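# Tie off lantern cord, then remove the box beneath

## Task

Fasten the lantern's cord so that it stays put once the grippers release it, then move the box out from under the lantern. Done only if the lantern is still hanging from the peg afterwards, no lower than its present height. The lantern breaks easily: the task fails if at any moment it drops freely or ends up noticeably below where it hangs now.

## Robot and tools

Robot: two arms, left_arm and right_arm, each carrying a two-finger gripper and a wrist camera. In the scene frame the origin sits at table-top height midway between the nominal arm bases; +z is up, +x points out over the table, and left_arm is on the +y side (this has nothing to do with image left/right). Measured base origins: left_arm (-0.015, +0.294, +0.046) m, right_arm (-0.023, -0.374, +0.003) m, both almost unrotated. A camera stand stands behind the arms. Loose objects may occasionally get a small shove.

Frames: every hand pose, velocity, target and wrist-camera pose is reported in that arm's own base frame. Fixed cameras and the table use the scene frame. Motion offsets are along the arm's own base axes, and rotations pivot about the Hand target's position. The gripper's fingers point along its +z axis and separate along its y axis. end_effector_position (metres) is the spot between the finger pads, about 1 cm back from the tips; orientation is end_effector_quat_wxyz. Reported values may be off by a few cm, more at long reach.

Row layout (used by execute_actions and move): 14 numbers, each in [-1, 1]. First 7 are left_arm: dx, dy, dz, rx, ry, rz, opening; last 7 are right_arm in the same order. Both arms always appear even if one stays still. dx..rz are offsets, not poses: they are measured from the arm's Hand target at the beginning of the action (or move), in its base axes. Scale: 1.0 = 0.6 m for dx/dy/dz and 180 degrees for rotation; rx, ry, rz form one rotation vector. A translation longer than 1.0 gets scaled back along its direction. Because each new call starts from the current Hand target, repeating an offset moves the arm further. Sending six zeros for an arm re-requests its current Hand target. The opening is absolute: +1 fully open (0.094 m), -1 closed. Putting 0 there is a real command (half open), so to leave a gripper unchanged resend its present opening.

execute_actions(actions, cameras): actions is a list of actions; each action is a table of up to 15 rows, one per 1/30 s step; a short table repeats its final row to fill 15 steps. All rows of an action count from the same start pose. Images return only if actions is empty or cameras requests them. cameras: list of names, ["all"], or []; an unknown name invalidates the call.

move(target, speed, blend, opening_speed, grip_force, blocking, cameras): straight-line path for each gripper toward one row or a list of up to 15 rows, all offsets counted from the same starting Hand targets. speed: m/s, 0.002 to 2.9, default 0.25 (rotation up to twice that in rad/s); one value or one per target. blend: metres of corner rounding per waypoint, 0 means stop at each. opening_speed: rate on the -1..+1 scale per second, at least 0.2; use it to close gently on fragile things. grip_force: newtons per pad, 10 to 50, per arm or one value; it persists; lower values close slowly. blocking=false returns after about 0.5 s while the move continues. Paths last at least 0.5 s and stop after 10 s. There is no obstacle avoidance; grippers lag and overshoot more at speed and with a stretched arm. Avoid paths passing near an arm's own base. Result adds a move: line (done, off_target, moving, held, fault) and limits (paced = pose clipped, held = steps withheld).

wait(seconds 0 to 10, cameras): let the simulation run holding commands. stop(cameras): brake a running move. zoom_image(camera, region [x0,y0,x1,y1] pixels, max 504x504) on the newest image of cam_head_left, cam_head_right, cam_high, cam_low, cam_left_wrist or cam_right_wrist (all 672x504). read_manual(section="licences") gives licence text only. finished_scene(scene) ends the current scene irreversibly; pass its number.

Results: Hand target is the last commanded pose after clipping; the gripper often rests a few cm short due to friction and weight, which is not evidence of contact; resend the remaining gap as an offset. Orientation commands are clipped to 40 degrees from the measured one per step. grip_measured is the measured opening on the command scale (reads slightly wide when empty, narrower than a hard part under squeeze). grip_effort_nm: averaged gripper motor effort, negative closing, not a pad force. Joint torques include gravity and have offsets; numbers 1-3 wrap at ±28 N m. Joint velocities "within noise" means the arm is still. MOTOR HOT appears at 75 °C; at 90 °C the arm folds and idles; at 100 °C it collapses. Holding loads, stretching out or pushing at unreachable poses heats motors.

Avoid: letting the lantern fall or sag, dropping or releasing moving parts, hard hits on fixed or heavy items, anything leaving the table, arms touching each other or a gripper closing on the other's fingers, strain on wrist camera cables, and long unreachable pushes. To relieve a push, command the target back past the gripper. Release by commanding an opening well above grip_measured.

Each tool is called after "Call:" as a command line: name --argument value for each argument, lists and objects as JSON in quotes; but a table of rows of numbers goes row by row, as --pt "numbers of a row", without its own name.

## Session

Call:
execute_actions --actions '[]'

Scene clock: 0.00 s.
left_arm: end_effector_position=(+0.3067, -0.1536, +0.3457) grip_measured=+1.000 grip_effort_nm=n/a end_effector_quat_wxyz=(+0.660, +0.103, +0.743, -0.053) | right_arm: end_effector_position=(+0.3810, +0.0271, +0.4651) grip_measured=+1.000 grip_effort_nm=n/a end_effector_quat_wxyz=(+0.747, +0.017, +0.659, +0.086)
Joint positions: left_arm=[-0.723 0.912 0.874 -0.104 -0.501 -0.01 0.094] | right_arm=[0.051 1.076 1.165 0.042 -0.038 0.145 0.094]
Joint velocities: within noise
Joint torques (N m): no reading
Heat: left arm: 28 °C; right arm: 26 °C.
Hand target: left_arm +0.3053, -0.1521, +0.3501; +0.662, +0.101, +0.740, -0.054 | right_arm +0.3779, +0.0270, +0.4708; +0.751, +0.016, +0.655, +0.086
Tool commands: left_gripper/opening=+1.0 right_gripper/opening=+1.0

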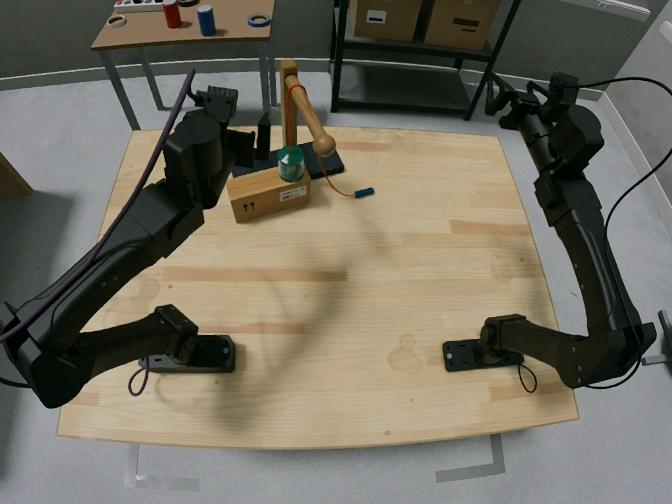

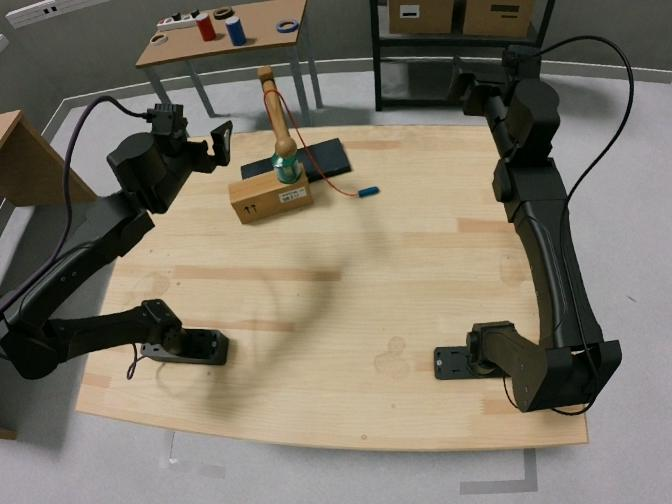

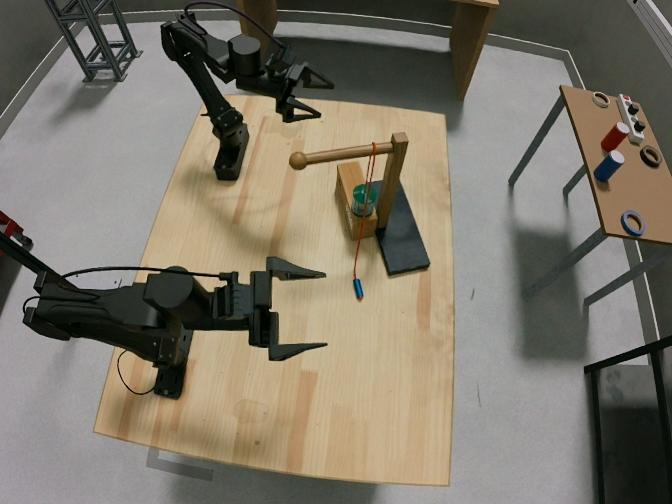

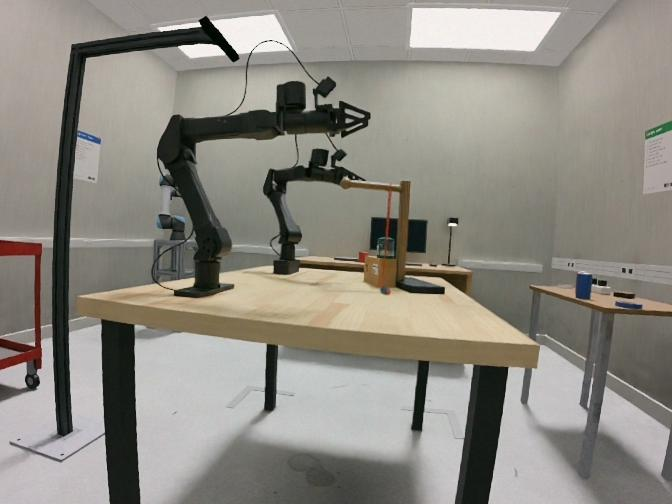

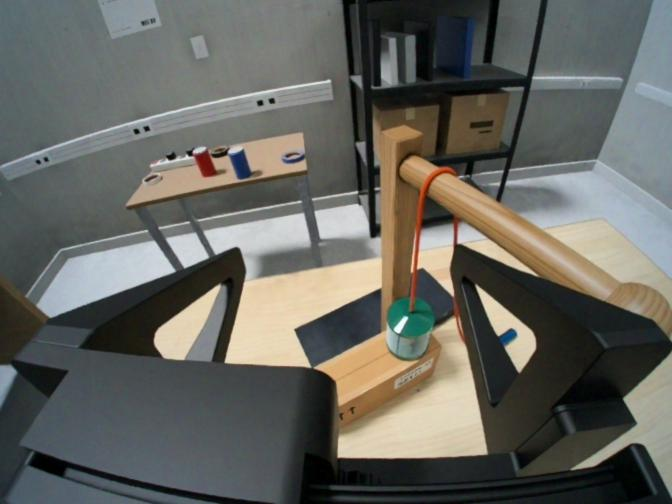

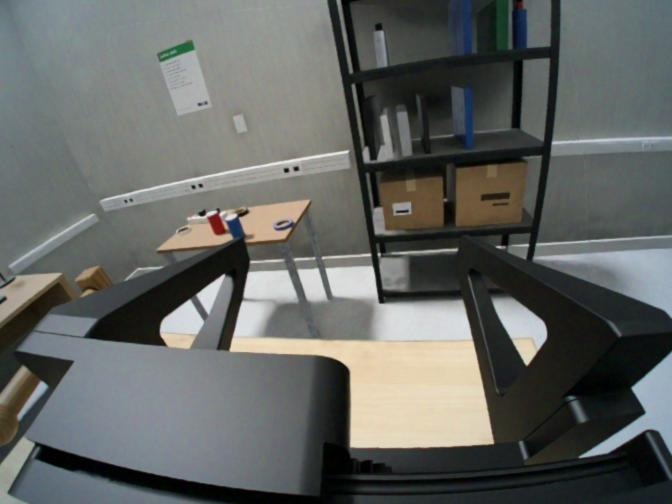

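Call:
zoom_image --camera "cam_head_left" --region '[200, 40, 420, 240]'

Call:
zoom_image --camera "cam_high" --region '[260, 110, 460, 320]'

Call:
zoom_image --camera "cam_low" --region '[310, 150, 460, 310]'

Call:
zoom_image --camera "cam_left_wrist" --region '[280, 100, 672, 430]'

Call:
zoom_image --camera "cam_head_right" --region '[200, 40, 420, 240]'

Scaled by 2.291 from the camera's 672x504 image, which has a finer 960x720 frame.

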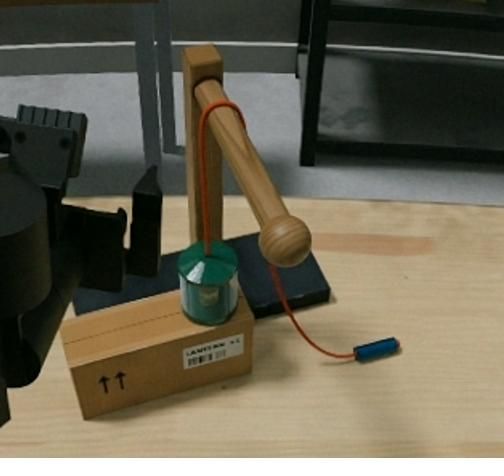

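Scaled by 2.400 from the camera's 672x504 image, which has a finer 960x720 frame.

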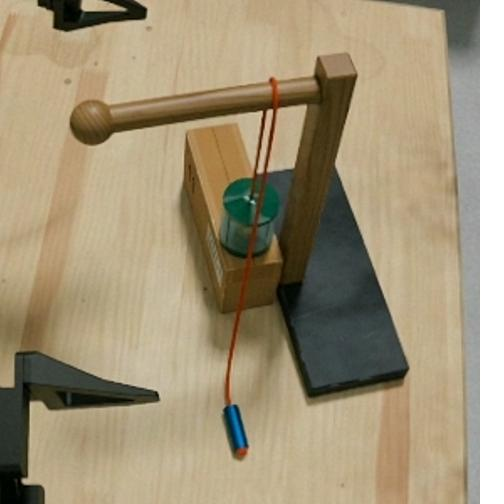

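Scaled by 3.150 from the camera's 672x504 image, which has a finer 960x720 frame.

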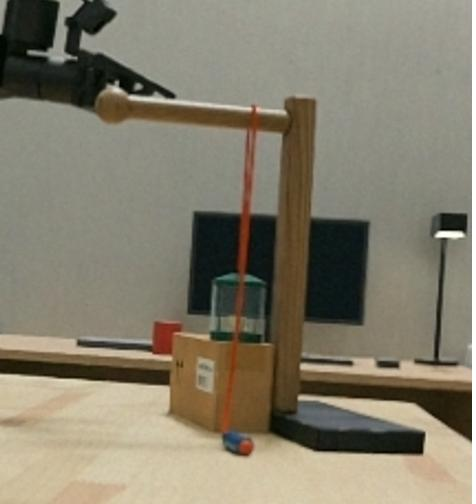

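Scaled by 1.286 from the camera's 672x504 image, which has a finer 960x720 frame.

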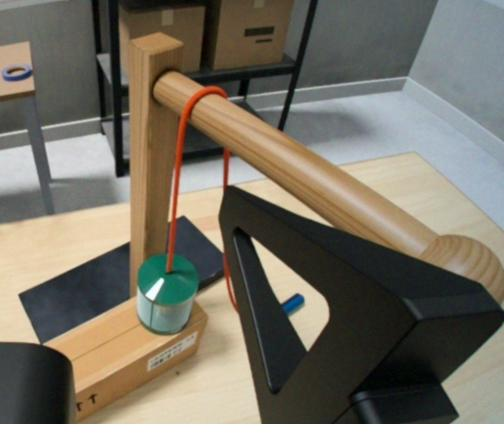

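Scaled by 2.291 from the camera's 672x504 image, which has a finer 960x720 frame.

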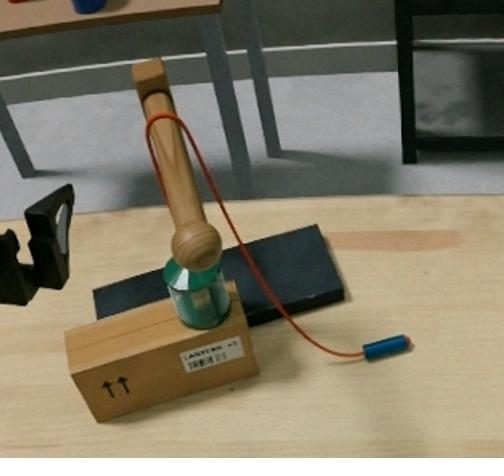

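Call:
move --target '[0,0,0,0,0,0,1, -0.13,0.255,-0.151,0,0,0.25,1]' --speed 0.3 --cameras '["cam_right_wrist","cam_left_wrist"]'

Scene clock: 246.40 s.
left_arm: end_effector_position=(+0.3067, -0.1536, +0.3457) grip_measured=+1.000 grip_effort_nm=0.00 end_effector_quat_wxyz=(+0.660, +0.103, +0.743, -0.053) | right_arm: end_effector_position=(+0.3007, +0.1771, +0.3843) grip_measured=+1.000 grip_effort_nm=0.01 end_effector_quat_wxyz=(+0.665, -0.233, +0.611, +0.361)
Joint positions: left_arm=[-0.723 0.912 0.874 -0.104 -0.501 -0.01 0.094] | right_arm=[0.217 0.956 0.761 0.377 -0.636 0.242 0.094]
Joint torques (N m): left_arm=[0.01 -1.92 7.61 2.04 -0.04 -0.02] | right_arm=[0.5 -1.55 7.35 1.86 0.02 0.04]
Heat: left arm: 39 °C; right arm: 38 °C.
Hand target: left_arm +0.3053, -0.1521, +0.3501; +0.662, +0.101, +0.740, -0.054 | right_arm +0.2998, +0.1801, +0.3801; +0.661, -0.236, +0.611, +0.367
Off the commanded pose: left_arm 0.005 m, 0 deg | right_arm 0.005 m, 1 deg.
move: done
Images, in order (width x height): cam_left_wrist 672x504, cam_right_wrist 672x504.

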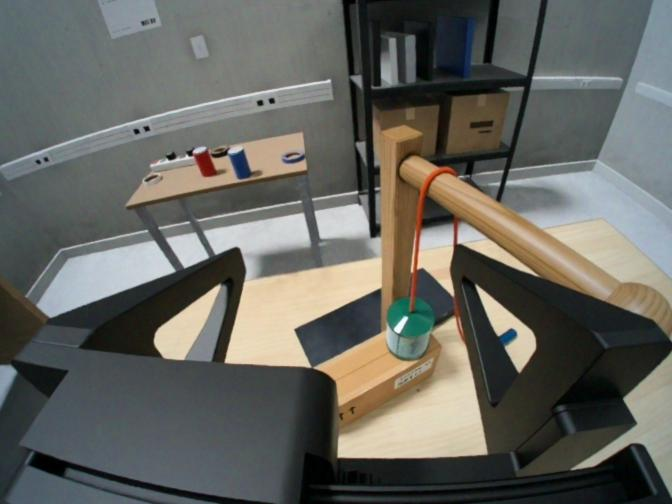

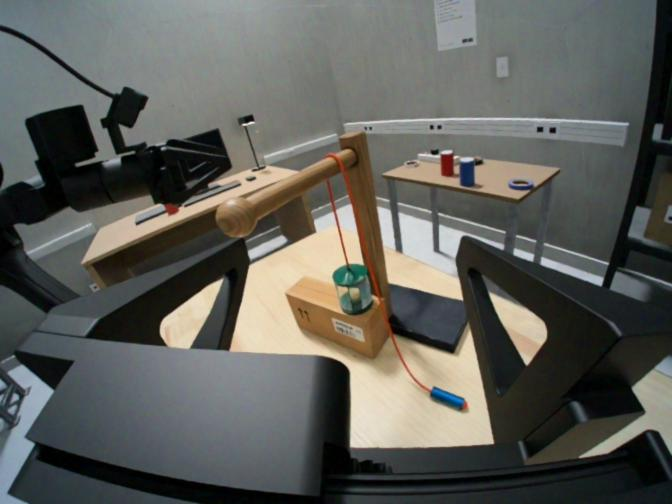

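Call:
zoom_image --camera "cam_right_wrist" --region '[200, 120, 500, 420]'

Call:
zoom_image --camera "cam_left_wrist" --region '[290, 110, 540, 430]'

Scaled by 1.680 from the camera's 672x504 image, which has a finer 960x720 frame.

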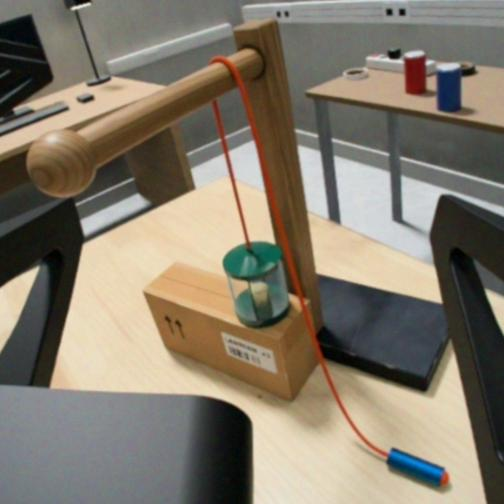

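Scaled by 1.575 from the camera's 672x504 image, which has a finer 960x720 frame.

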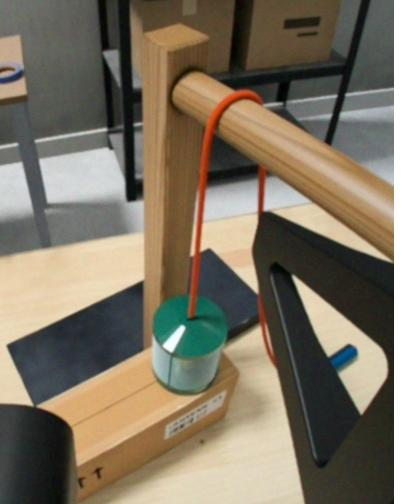

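Call:
zoom_image --camera "cam_right_wrist" --region '[140, 210, 290, 360]'

Call:
zoom_image --camera "cam_right_wrist" --region '[420, 210, 570, 360]'

Call:
zoom_image --camera "cam_left_wrist" --region '[140, 210, 290, 360]'

Call:
zoom_image --camera "cam_left_wrist" --region '[420, 210, 570, 360]'

Scaled by 3.360 from the camera's 672x504 image, which has a finer 960x720 frame.

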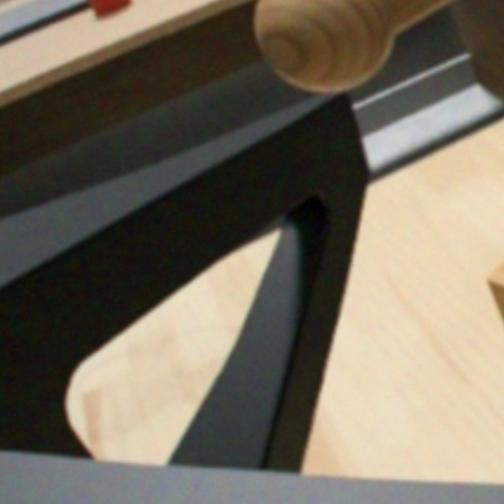

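Scaled by 3.360 from the camera's 672x504 image, which has a finer 960x720 frame.

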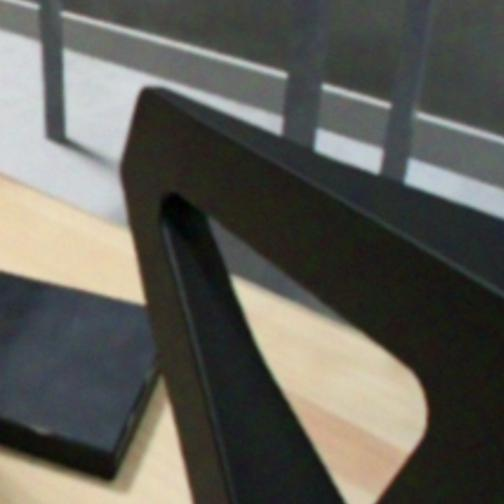

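Scaled by 3.360 from the camera's 672x504 image, which has a finer 960x720 frame.

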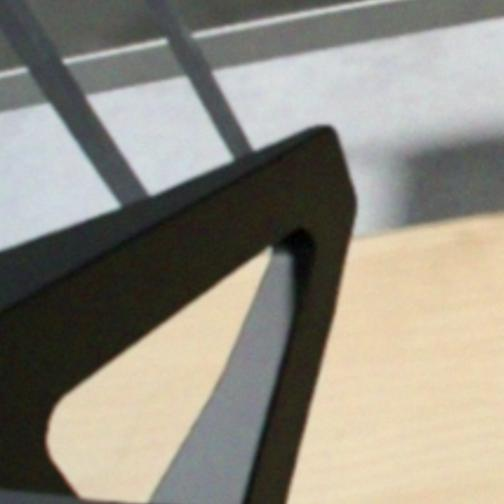

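Scaled by 3.360 from the camera's 672x504 image, which has a finer 960x720 frame.

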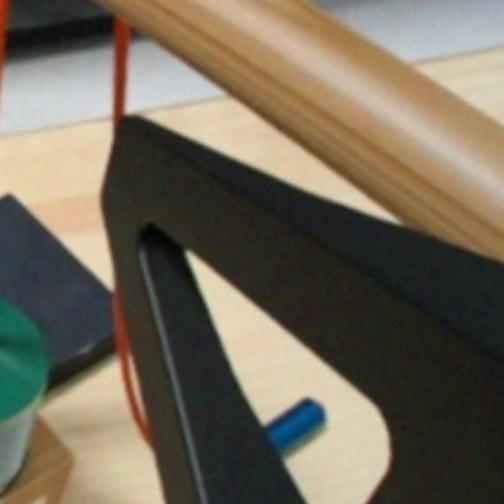

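Call:
zoom_image --camera "cam_right_wrist" --region '[0, 60, 260, 260]'

Scaled by 1.938 from the camera's 672x504 image, which has a finer 960x720 frame.

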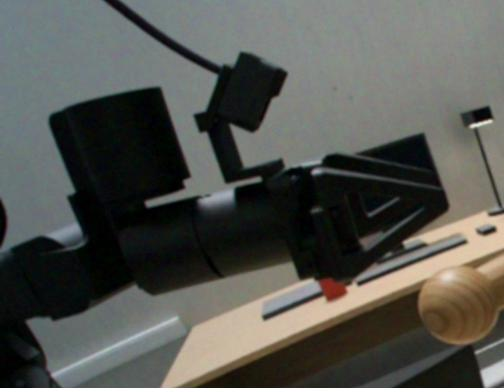

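Call:
zoom_image --camera "cam_left_wrist" --region '[350, 110, 470, 230]'

Call:
zoom_image --camera "cam_left_wrist" --region '[350, 230, 470, 350]'

Scaled by 4.200 from the camera's 672x504 image, which has a finer 960x720 frame.

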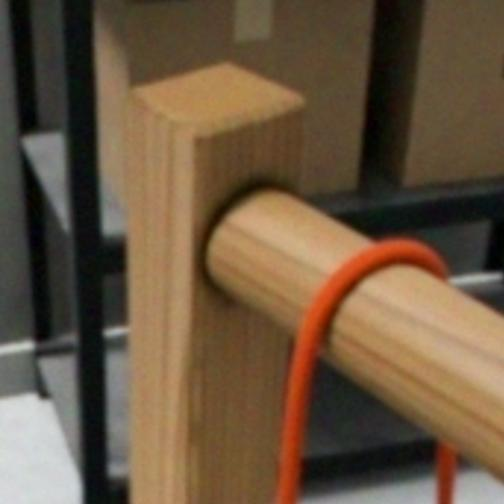

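Scaled by 4.200 from the camera's 672x504 image, which has a finer 960x720 frame.

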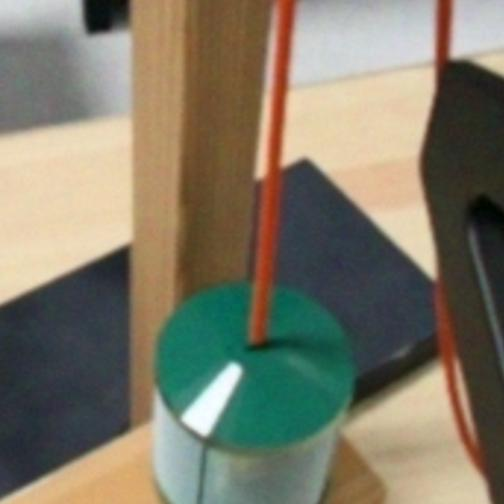

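Call:
zoom_image --camera "cam_right_wrist" --region '[310, 120, 430, 240]'

Call:
zoom_image --camera "cam_right_wrist" --region '[310, 230, 430, 350]'

Scaled by 4.200 from the camera's 672x504 image, which has a finer 960x720 frame.

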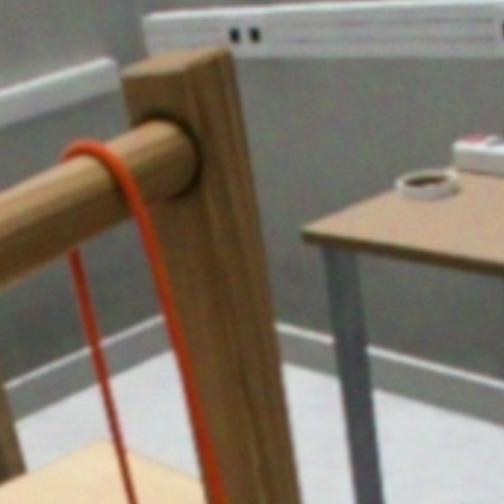

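Scaled by 4.200 from the camera's 672x504 image, which has a finer 960x720 frame.

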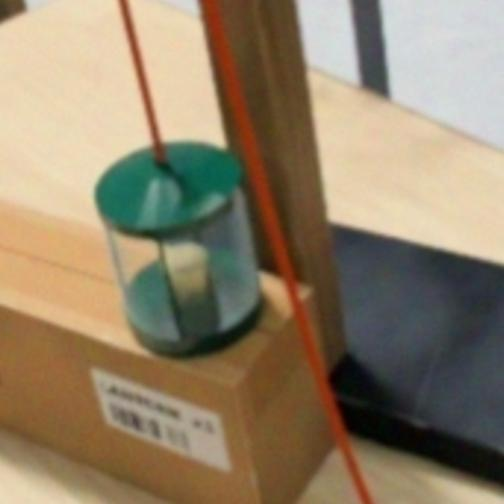

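Call:
move --pt "-0.042 -0.030 -0.350 0 0 0 1 0.1 -0.167 0.067 0 0 0.06 1" --pt "-0.059 -0.2465 -0.417 0 0 0.03 1 0.1 -0.167 0.067 0 0 0.06 1" --pt "-0.004 -0.378 -0.460 0 0 0.056 1 0.1 -0.167 0.067 0 0 0.06 1" --blend '[0.03,0.03,0]' --speed 0.25 --cameras '["all"]'

Scene clock: 1183.60 s.
left_arm: end_effector_position=(+0.3009, -0.3781, +0.0834) grip_measured=+1.000 grip_effort_nm=0.01 end_effector_quat_wxyz=(+0.668, +0.035, +0.743, -0.008) | right_arm: end_effector_position=(+0.3579, +0.0817, +0.4171) grip_measured=+1.000 grip_effort_nm=0.01 end_effector_quat_wxyz=(+0.619, -0.289, +0.590, +0.431)
Joint positions: left_arm=[-1.253 2.209 0.999 0.924 -1.18 -0.231 0.094] | right_arm=[-0.271 1.377 1.051 0.863 -1.297 0.674 0.094]
Joint torques (N m): left_arm=[0.2 -8.34 6.48 1.43 -0.3 -0.12] | right_arm=[-0.39 -4.08 9.02 1.16 0.35 0.02]
Heat: left arm: 47 °C; right arm: 40 °C.
Hand target: left_arm +0.3028, -0.3790, +0.0739; +0.664, +0.035, +0.746, +0.004 | right_arm +0.3599, +0.0799, +0.4203; +0.623, -0.292, +0.586, +0.427
Off the commanded pose: left_arm 0.010 m, 2 deg | right_arm 0.004 m, 1 deg.
move: done

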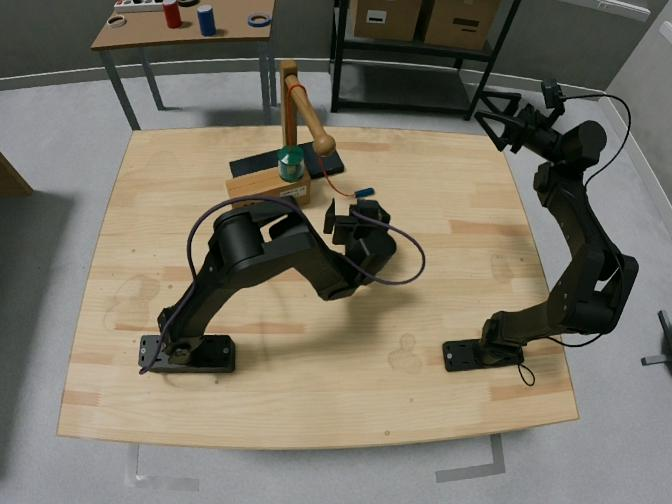

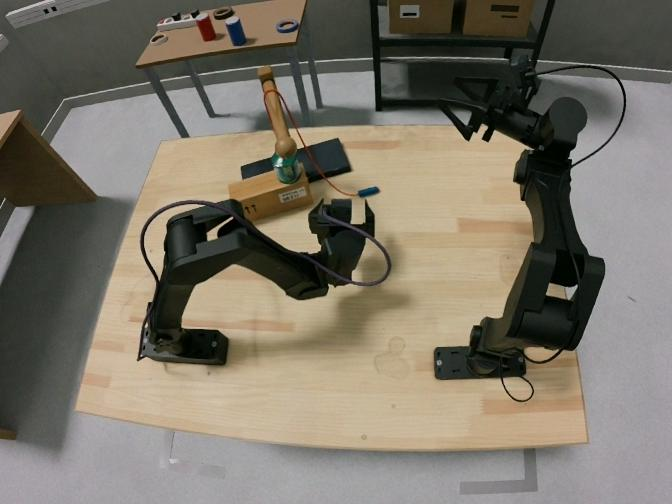

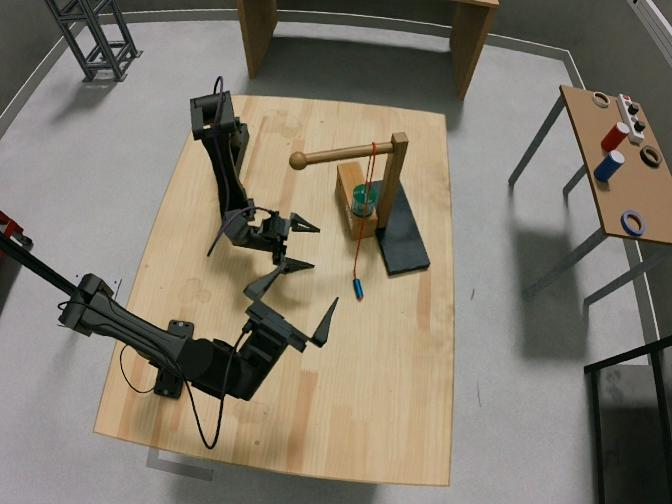

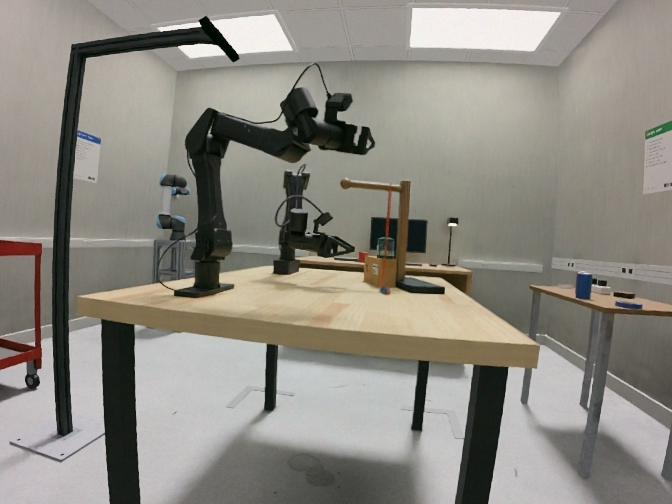

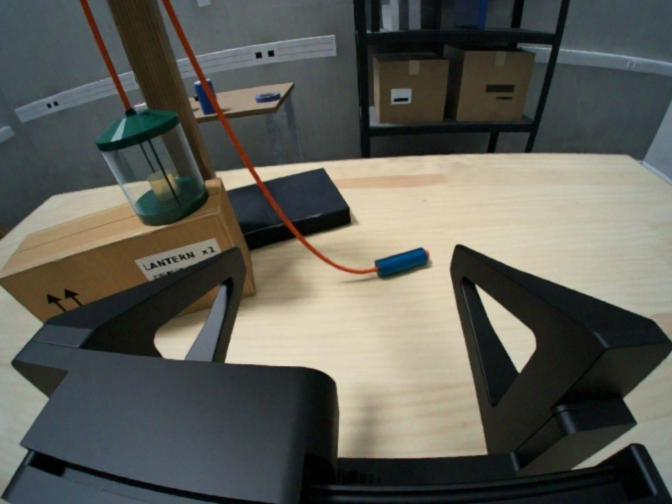

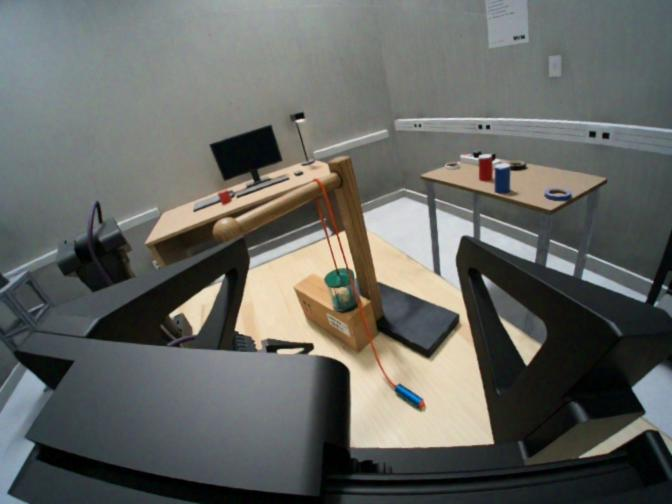

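Call:
execute_actions --actions '[]' --cameras '["cam_head_left", "cam_head_right", "cam_high", "cam_low", "cam_left_wrist", "cam_right_wrist"]'

Scene clock: 1259.87 s.
left_arm: end_effector_position=(+0.3009, -0.3780, +0.0834) grip_measured=+1.000 grip_effort_nm=0.00 end_effector_quat_wxyz=(+0.668, +0.035, +0.743, -0.008) | right_arm: end_effector_position=(+0.3579, +0.0817, +0.4171) grip_measured=+1.000 grip_effort_nm=0.01 end_effector_quat_wxyz=(+0.619, -0.289, +0.590, +0.431)
Joint positions: left_arm=[-1.253 2.209 0.999 0.924 -1.181 -0.231 0.094] | right_arm=[-0.271 1.377 1.051 0.863 -1.297 0.674 0.094]
Joint velocities: within noise
Joint torques (N m): left_arm=[0.16 -8.35 6.48 1.44 -0.31 -0.15] | right_arm=[-0.35 -4.1 9.14 1.17 0.33 0.03]
Heat: left arm: 43 °C; right arm: 38 °C.
Hand target: left_arm +0.3028, -0.3790, +0.0739; +0.665, +0.035, +0.746, +0.004 | right_arm +0.3599, +0.0799, +0.4203; +0.623, -0.292, +0.586, +0.427
Tool commands: left_gripper/opening=+1.0 right_gripper/opening=+1.0
Off the commanded pose: left_arm 0.010 m, 2 deg | right_arm 0.004 m, 1 deg.

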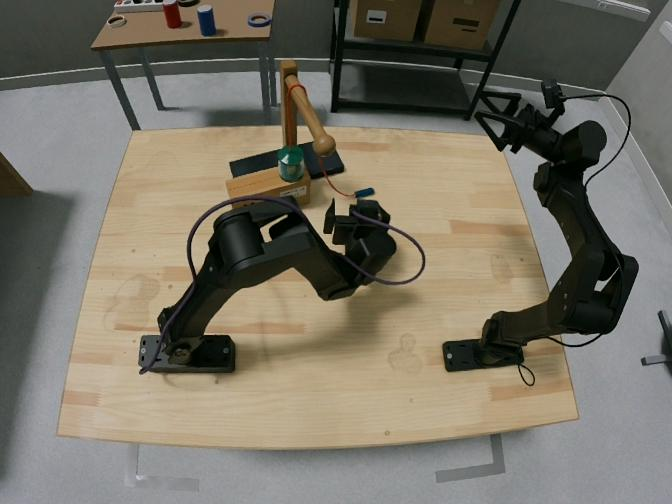

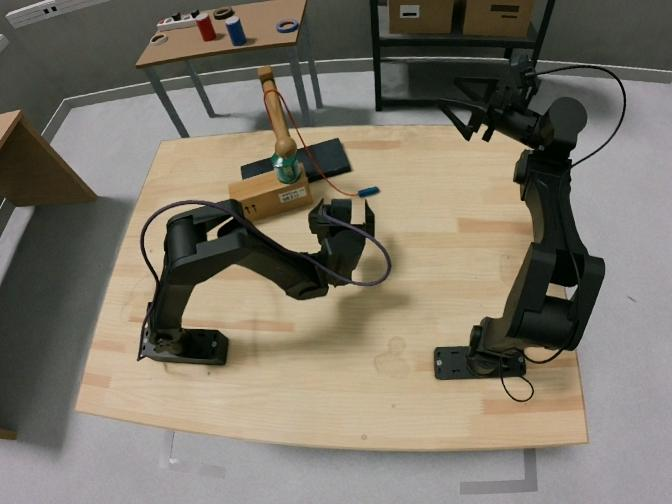

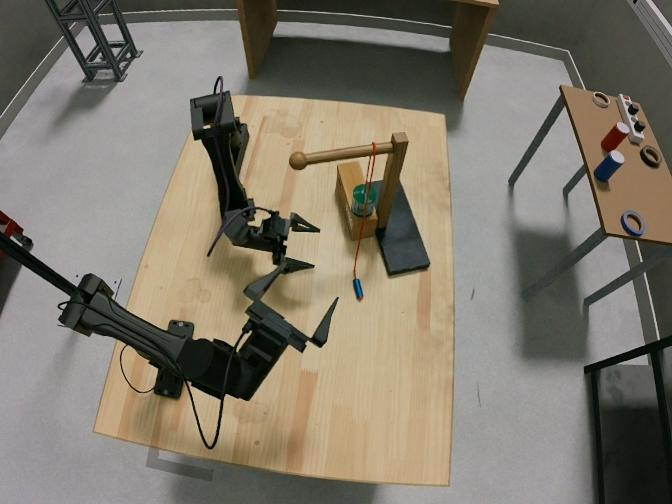

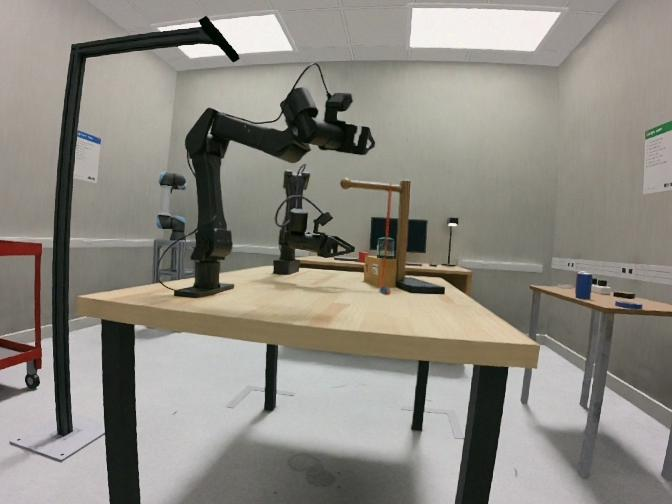

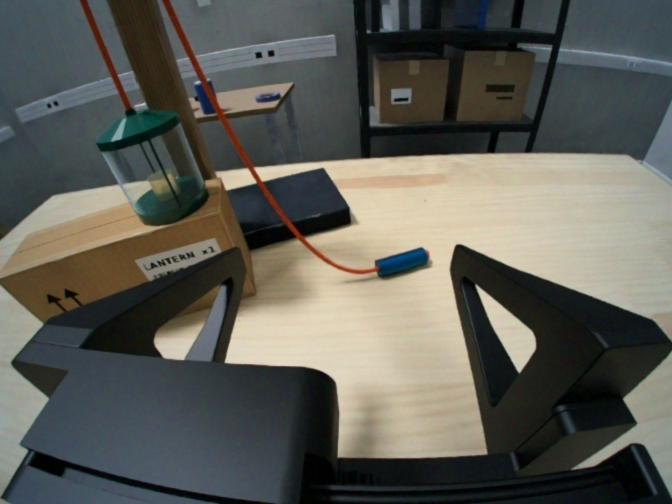

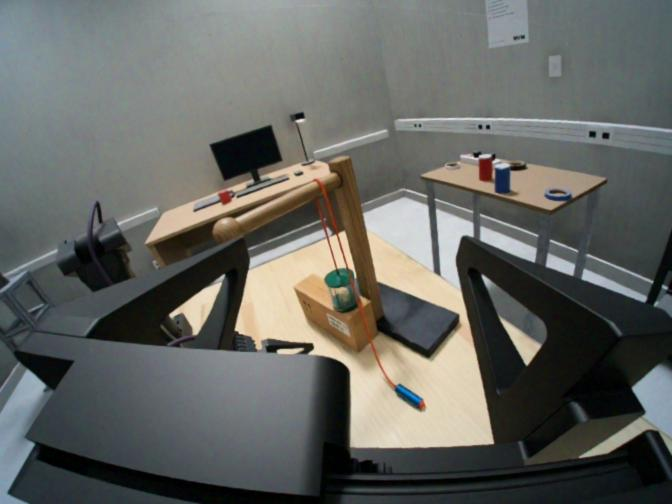

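Call:
zoom_image --camera "cam_left_wrist" --region '[80, 80, 460, 340]'

Call:
zoom_image --camera "cam_right_wrist" --region '[200, 150, 500, 430]'

Scaled by 1.326 from the camera's 672x504 image, which has a finer 960x720 frame.

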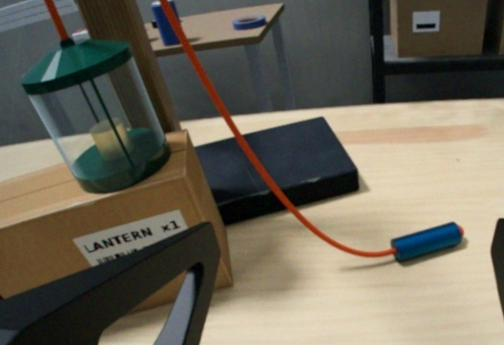

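Scaled by 1.680 from the camera's 672x504 image, which has a finer 960x720 frame.

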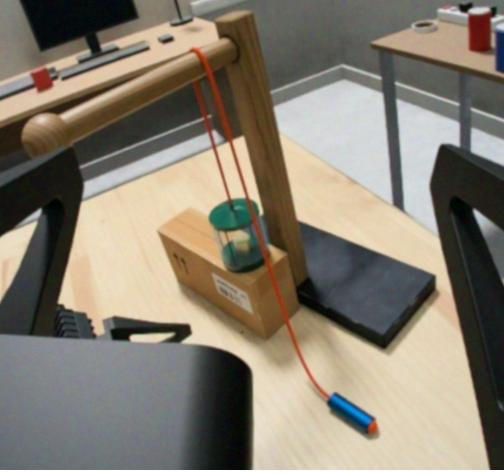

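Call:
move --target '[0.1035, 0.0648, -0.0998, -0.0167, 0.0078, 0.0472, -0.15, 0, 0, 0, 0, 0, 0, 1]' --speed 0.15 --cameras '["cam_left_wrist", "cam_right_wrist"]'

Scene clock: 1465.27 s.
left_arm: end_effector_position=(+0.3640, -0.3359, +0.0221) grip_measured=-0.147 grip_effort_nm=-0.13 end_effector_quat_wxyz=(+0.653, -0.034, +0.755, +0.040) | right_arm: end_effector_position=(+0.3579, +0.0817, +0.4171) grip_measured=+1.000 grip_effort_nm=0.01 end_effector_quat_wxyz=(+0.619, -0.289, +0.590, +0.431)
Joint positions: left_arm=[-1.09 2.406 1.09 0.94 -1.171 -0.333 0.04] | right_arm=[-0.271 1.377 1.051 0.863 -1.297 0.674 0.094]
Joint torques (N m): left_arm=[-0.1 -8.96 5.76 1.86 -0.19 -0.14] | right_arm=[-0.29 -4.1 9.24 1.16 0.35 0.05]
Heat: left arm: 42 °C; right arm: 39 °C.
Hand target: left_arm +0.3649, -0.3401, +0.0140; +0.654, -0.037, +0.755, +0.034 | right_arm +0.3599, +0.0799, +0.4203; +0.623, -0.292, +0.586, +0.427
Off the commanded pose: left_arm 0.009 m, 1 deg | right_arm 0.004 m, 1 deg.
move: done
Images, in order (width x height): cam_left_wrist 672x504, cam_right_wrist 672x504.

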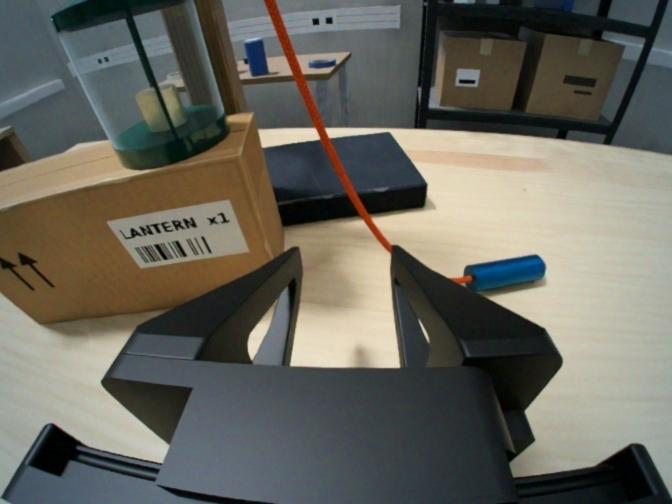

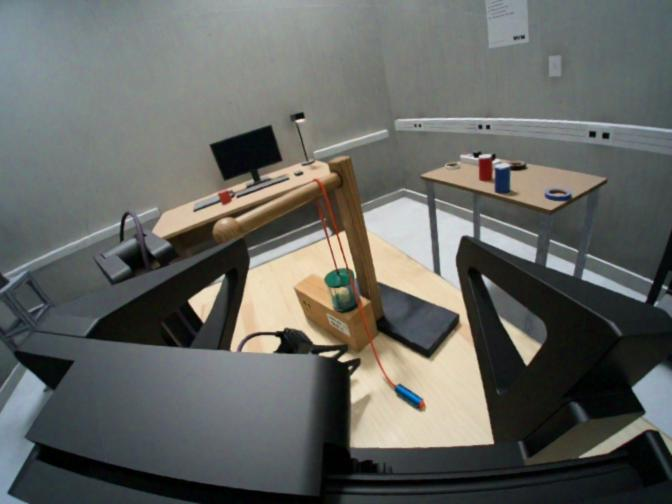

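Call:
zoom_image --camera "cam_left_wrist" --region '[90, 80, 450, 340]'

Scaled by 1.400 from the camera's 672x504 image, which has a finer 960x720 frame.

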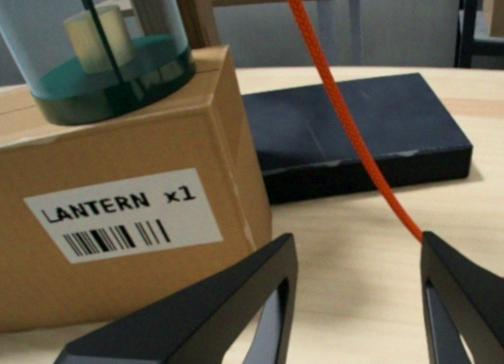

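Call:
move --target '[0.0973, -0.0047, -0.0185, 0, 0, 0, -0.15, 0, 0, 0, 0, 0, 0, 1]' --speed 0.1 --cameras '["cam_left_wrist", "cam_right_wrist"]'

Scene clock: 1556.20 s.
left_arm: end_effector_position=(+0.4220, -0.3395, +0.0149) grip_measured=-0.147 grip_effort_nm=-0.13 end_effector_quat_wxyz=(+0.655, -0.043, +0.754, +0.033) | right_arm: end_effector_position=(+0.3579, +0.0817, +0.4171) grip_measured=+1.000 grip_effort_nm=0.01 end_effector_quat_wxyz=(+0.619, -0.289, +0.590, +0.431)
Joint positions: left_arm=[-0.975 2.511 1.257 0.962 -1.064 -0.262 0.04] | right_arm=[-0.271 1.377 1.051 0.863 -1.297 0.674 0.094]
Joint torques (N m): left_arm=[-0.02 -9.5 6.26 1.94 -0.13 -0.01] | right_arm=[-0.29 -4.19 9.2 1.17 0.33 0.06]
Heat: left arm: 41 °C; right arm: 40 °C.
Hand target: left_arm +0.4234, -0.3429, +0.0030; +0.654, -0.037, +0.755, +0.034 | right_arm +0.3599, +0.0799, +0.4203; +0.623, -0.292, +0.586, +0.427
Off the commanded pose: left_arm 0.012 m, 1 deg | right_arm 0.004 m, 1 deg.
move: off_target (left_arm)
Images, in order (width x height): cam_left_wrist 672x504, cam_right_wrist 672x504.

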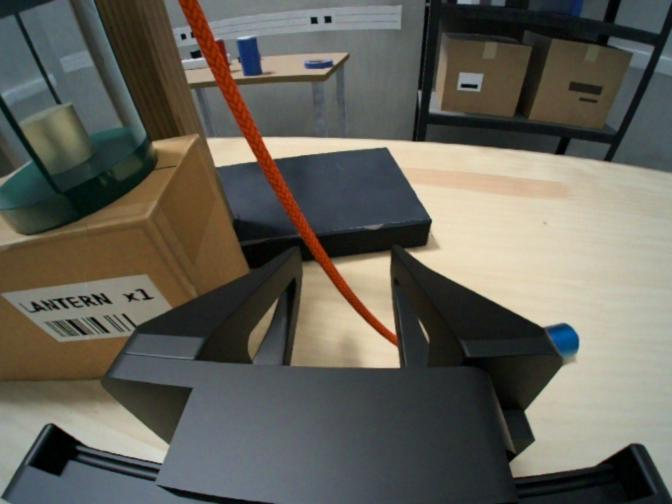

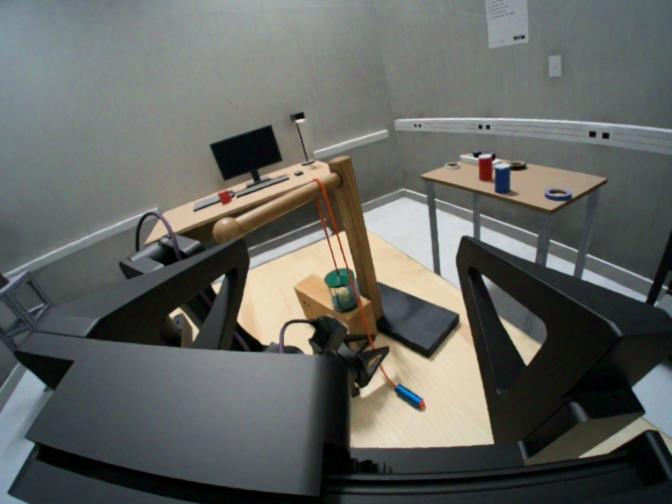

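Call:
move --target '[0, 0, 0, 0, 0, 0, -1, 0, 0, 0, 0, 0, 0, 1]' --opening_speed 0.6 --grip_force 30 --cameras '["cam_left_wrist", "cam_right_wrist"]'

Scene clock: 1617.73 s.
left_arm: end_effector_position=(+0.4220, -0.3397, +0.0148) grip_measured=-0.939 grip_effort_nm=-0.62 end_effector_quat_wxyz=(+0.655, -0.042, +0.754, +0.033) | right_arm: end_effector_position=(+0.3579, +0.0817, +0.4171) grip_measured=+1.000 grip_effort_nm=0.01 end_effector_quat_wxyz=(+0.619, -0.289, +0.590, +0.431)
Joint positions: left_arm=[-0.975 2.511 1.257 0.962 -1.063 -0.261 0.003] | right_arm=[-0.271 1.377 1.051 0.863 -1.297 0.674 0.094]
Joint torques (N m): left_arm=[-0.03 -9.43 6.28 1.94 -0.11 0.02] | right_arm=[-0.38 -4.12 9.14 1.18 0.35 0.03]
Heat: left arm: 42 °C; right arm: 40 °C.
Hand target: left_arm +0.4234, -0.3429, +0.0030; +0.654, -0.037, +0.755, +0.034 | right_arm +0.3599, +0.0799, +0.4203; +0.623, -0.292, +0.586, +0.427
Off the commanded pose: left_arm 0.012 m, 1 deg | right_arm 0.004 m, 1 deg.
grip_force (N): 30, 30
move: off_target (left_arm)
Images, in order (width x height): cam_left_wrist 672x504, cam_right_wrist 672x504.

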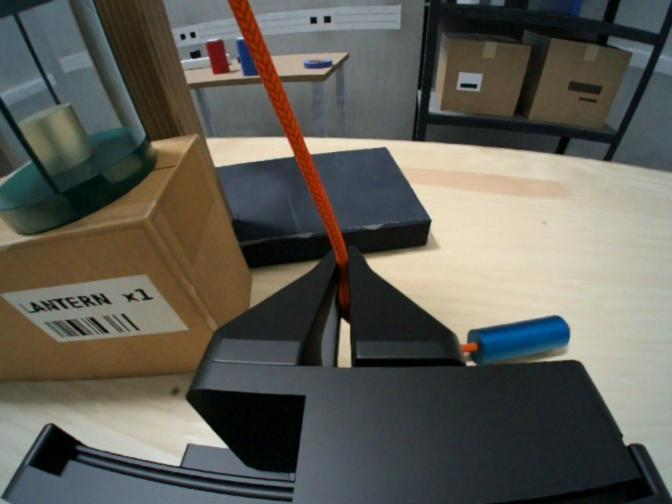

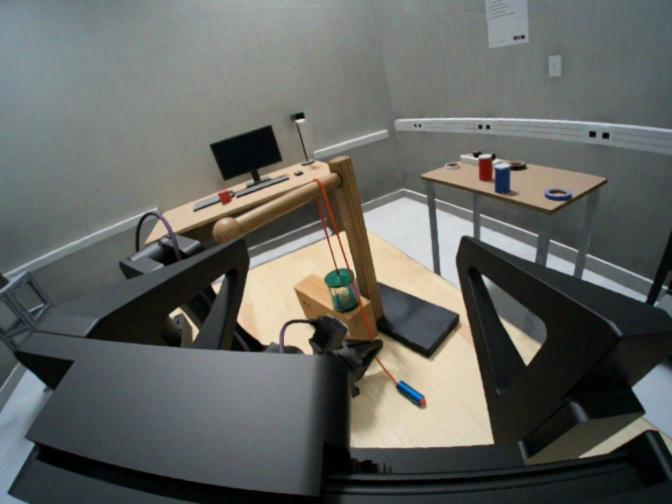

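Call:
move --target '[-0.1623, -0.0963, 0.2517, 0, -0.0444, -0.0167, -1, -0.0467, -0.15, 0, 0, 0, -0.0833, 1]' --speed 0.15 --cameras '["cam_head_left", "cam_high", "cam_left_wrist", "cam_right_wrist"]'

Scene clock: 1765.93 s.
left_arm: end_effector_position=(+0.3255, -0.4035, +0.1312) grip_measured=-0.940 grip_effort_nm=-0.66 end_effector_quat_wxyz=(+0.699, +0.002, +0.715, +0.028) | right_arm: end_effector_position=(+0.3374, -0.0119, +0.4177) grip_measured=+1.000 grip_effort_nm=0.01 end_effector_quat_wxyz=(+0.669, -0.208, +0.623, +0.348)
Joint positions: left_arm=[-1.233 2.267 1.227 0.967 -1.269 -0.027 0.003] | right_arm=[-0.586 1.295 0.965 0.984 -1.343 0.799 0.094]
Joint torques (N m): left_arm=[0.32 -15.23 5.37 1.78 -0.14 0] | right_arm=[-0.43 -6.01 6.56 1.03 0.41 0.01]
Heat: left arm: 44 °C; right arm: 40 °C.
Hand target: left_arm +0.3260, -0.4006, +0.1539; +0.706, -0.020, +0.708, +0.014 | right_arm +0.3318, -0.0101, +0.4204; +0.674, -0.213, +0.619, +0.342
Off the commanded pose: left_arm 0.023 m, 3 deg | right_arm 0.006 m, 1 deg.
grip_force (N): 30, 30
move: off_target (left_arm)
Images, in order (width x height): cam_head_left 672x504, cam_high 672x504, cam_left_wrist 672x504, cam_right_wrist 672x504.

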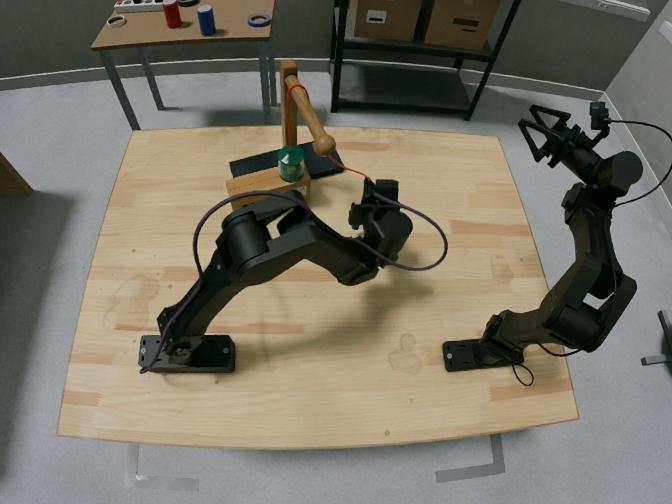

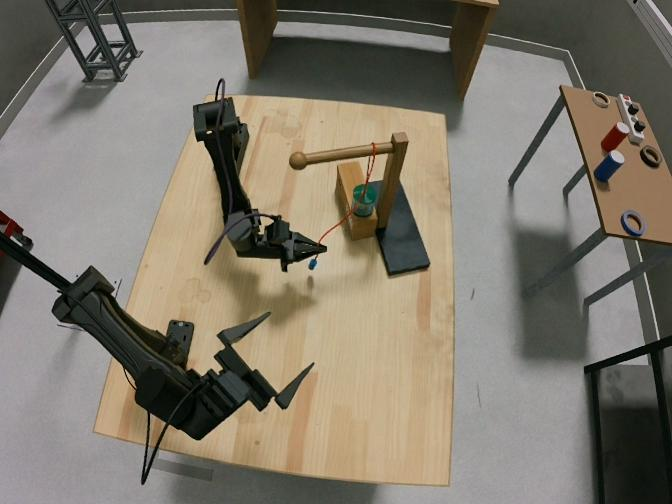

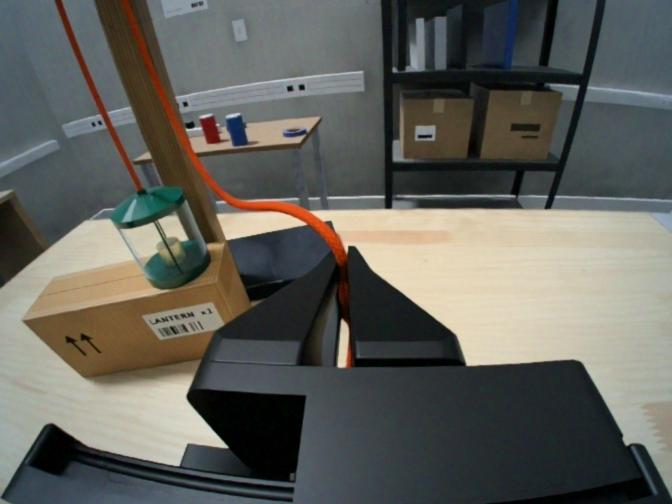

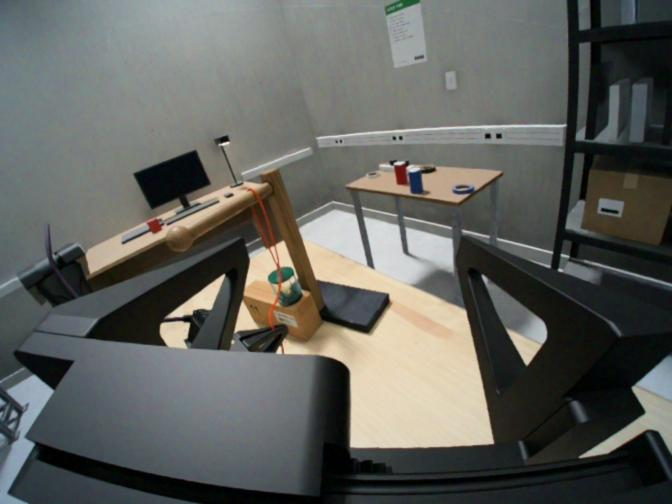

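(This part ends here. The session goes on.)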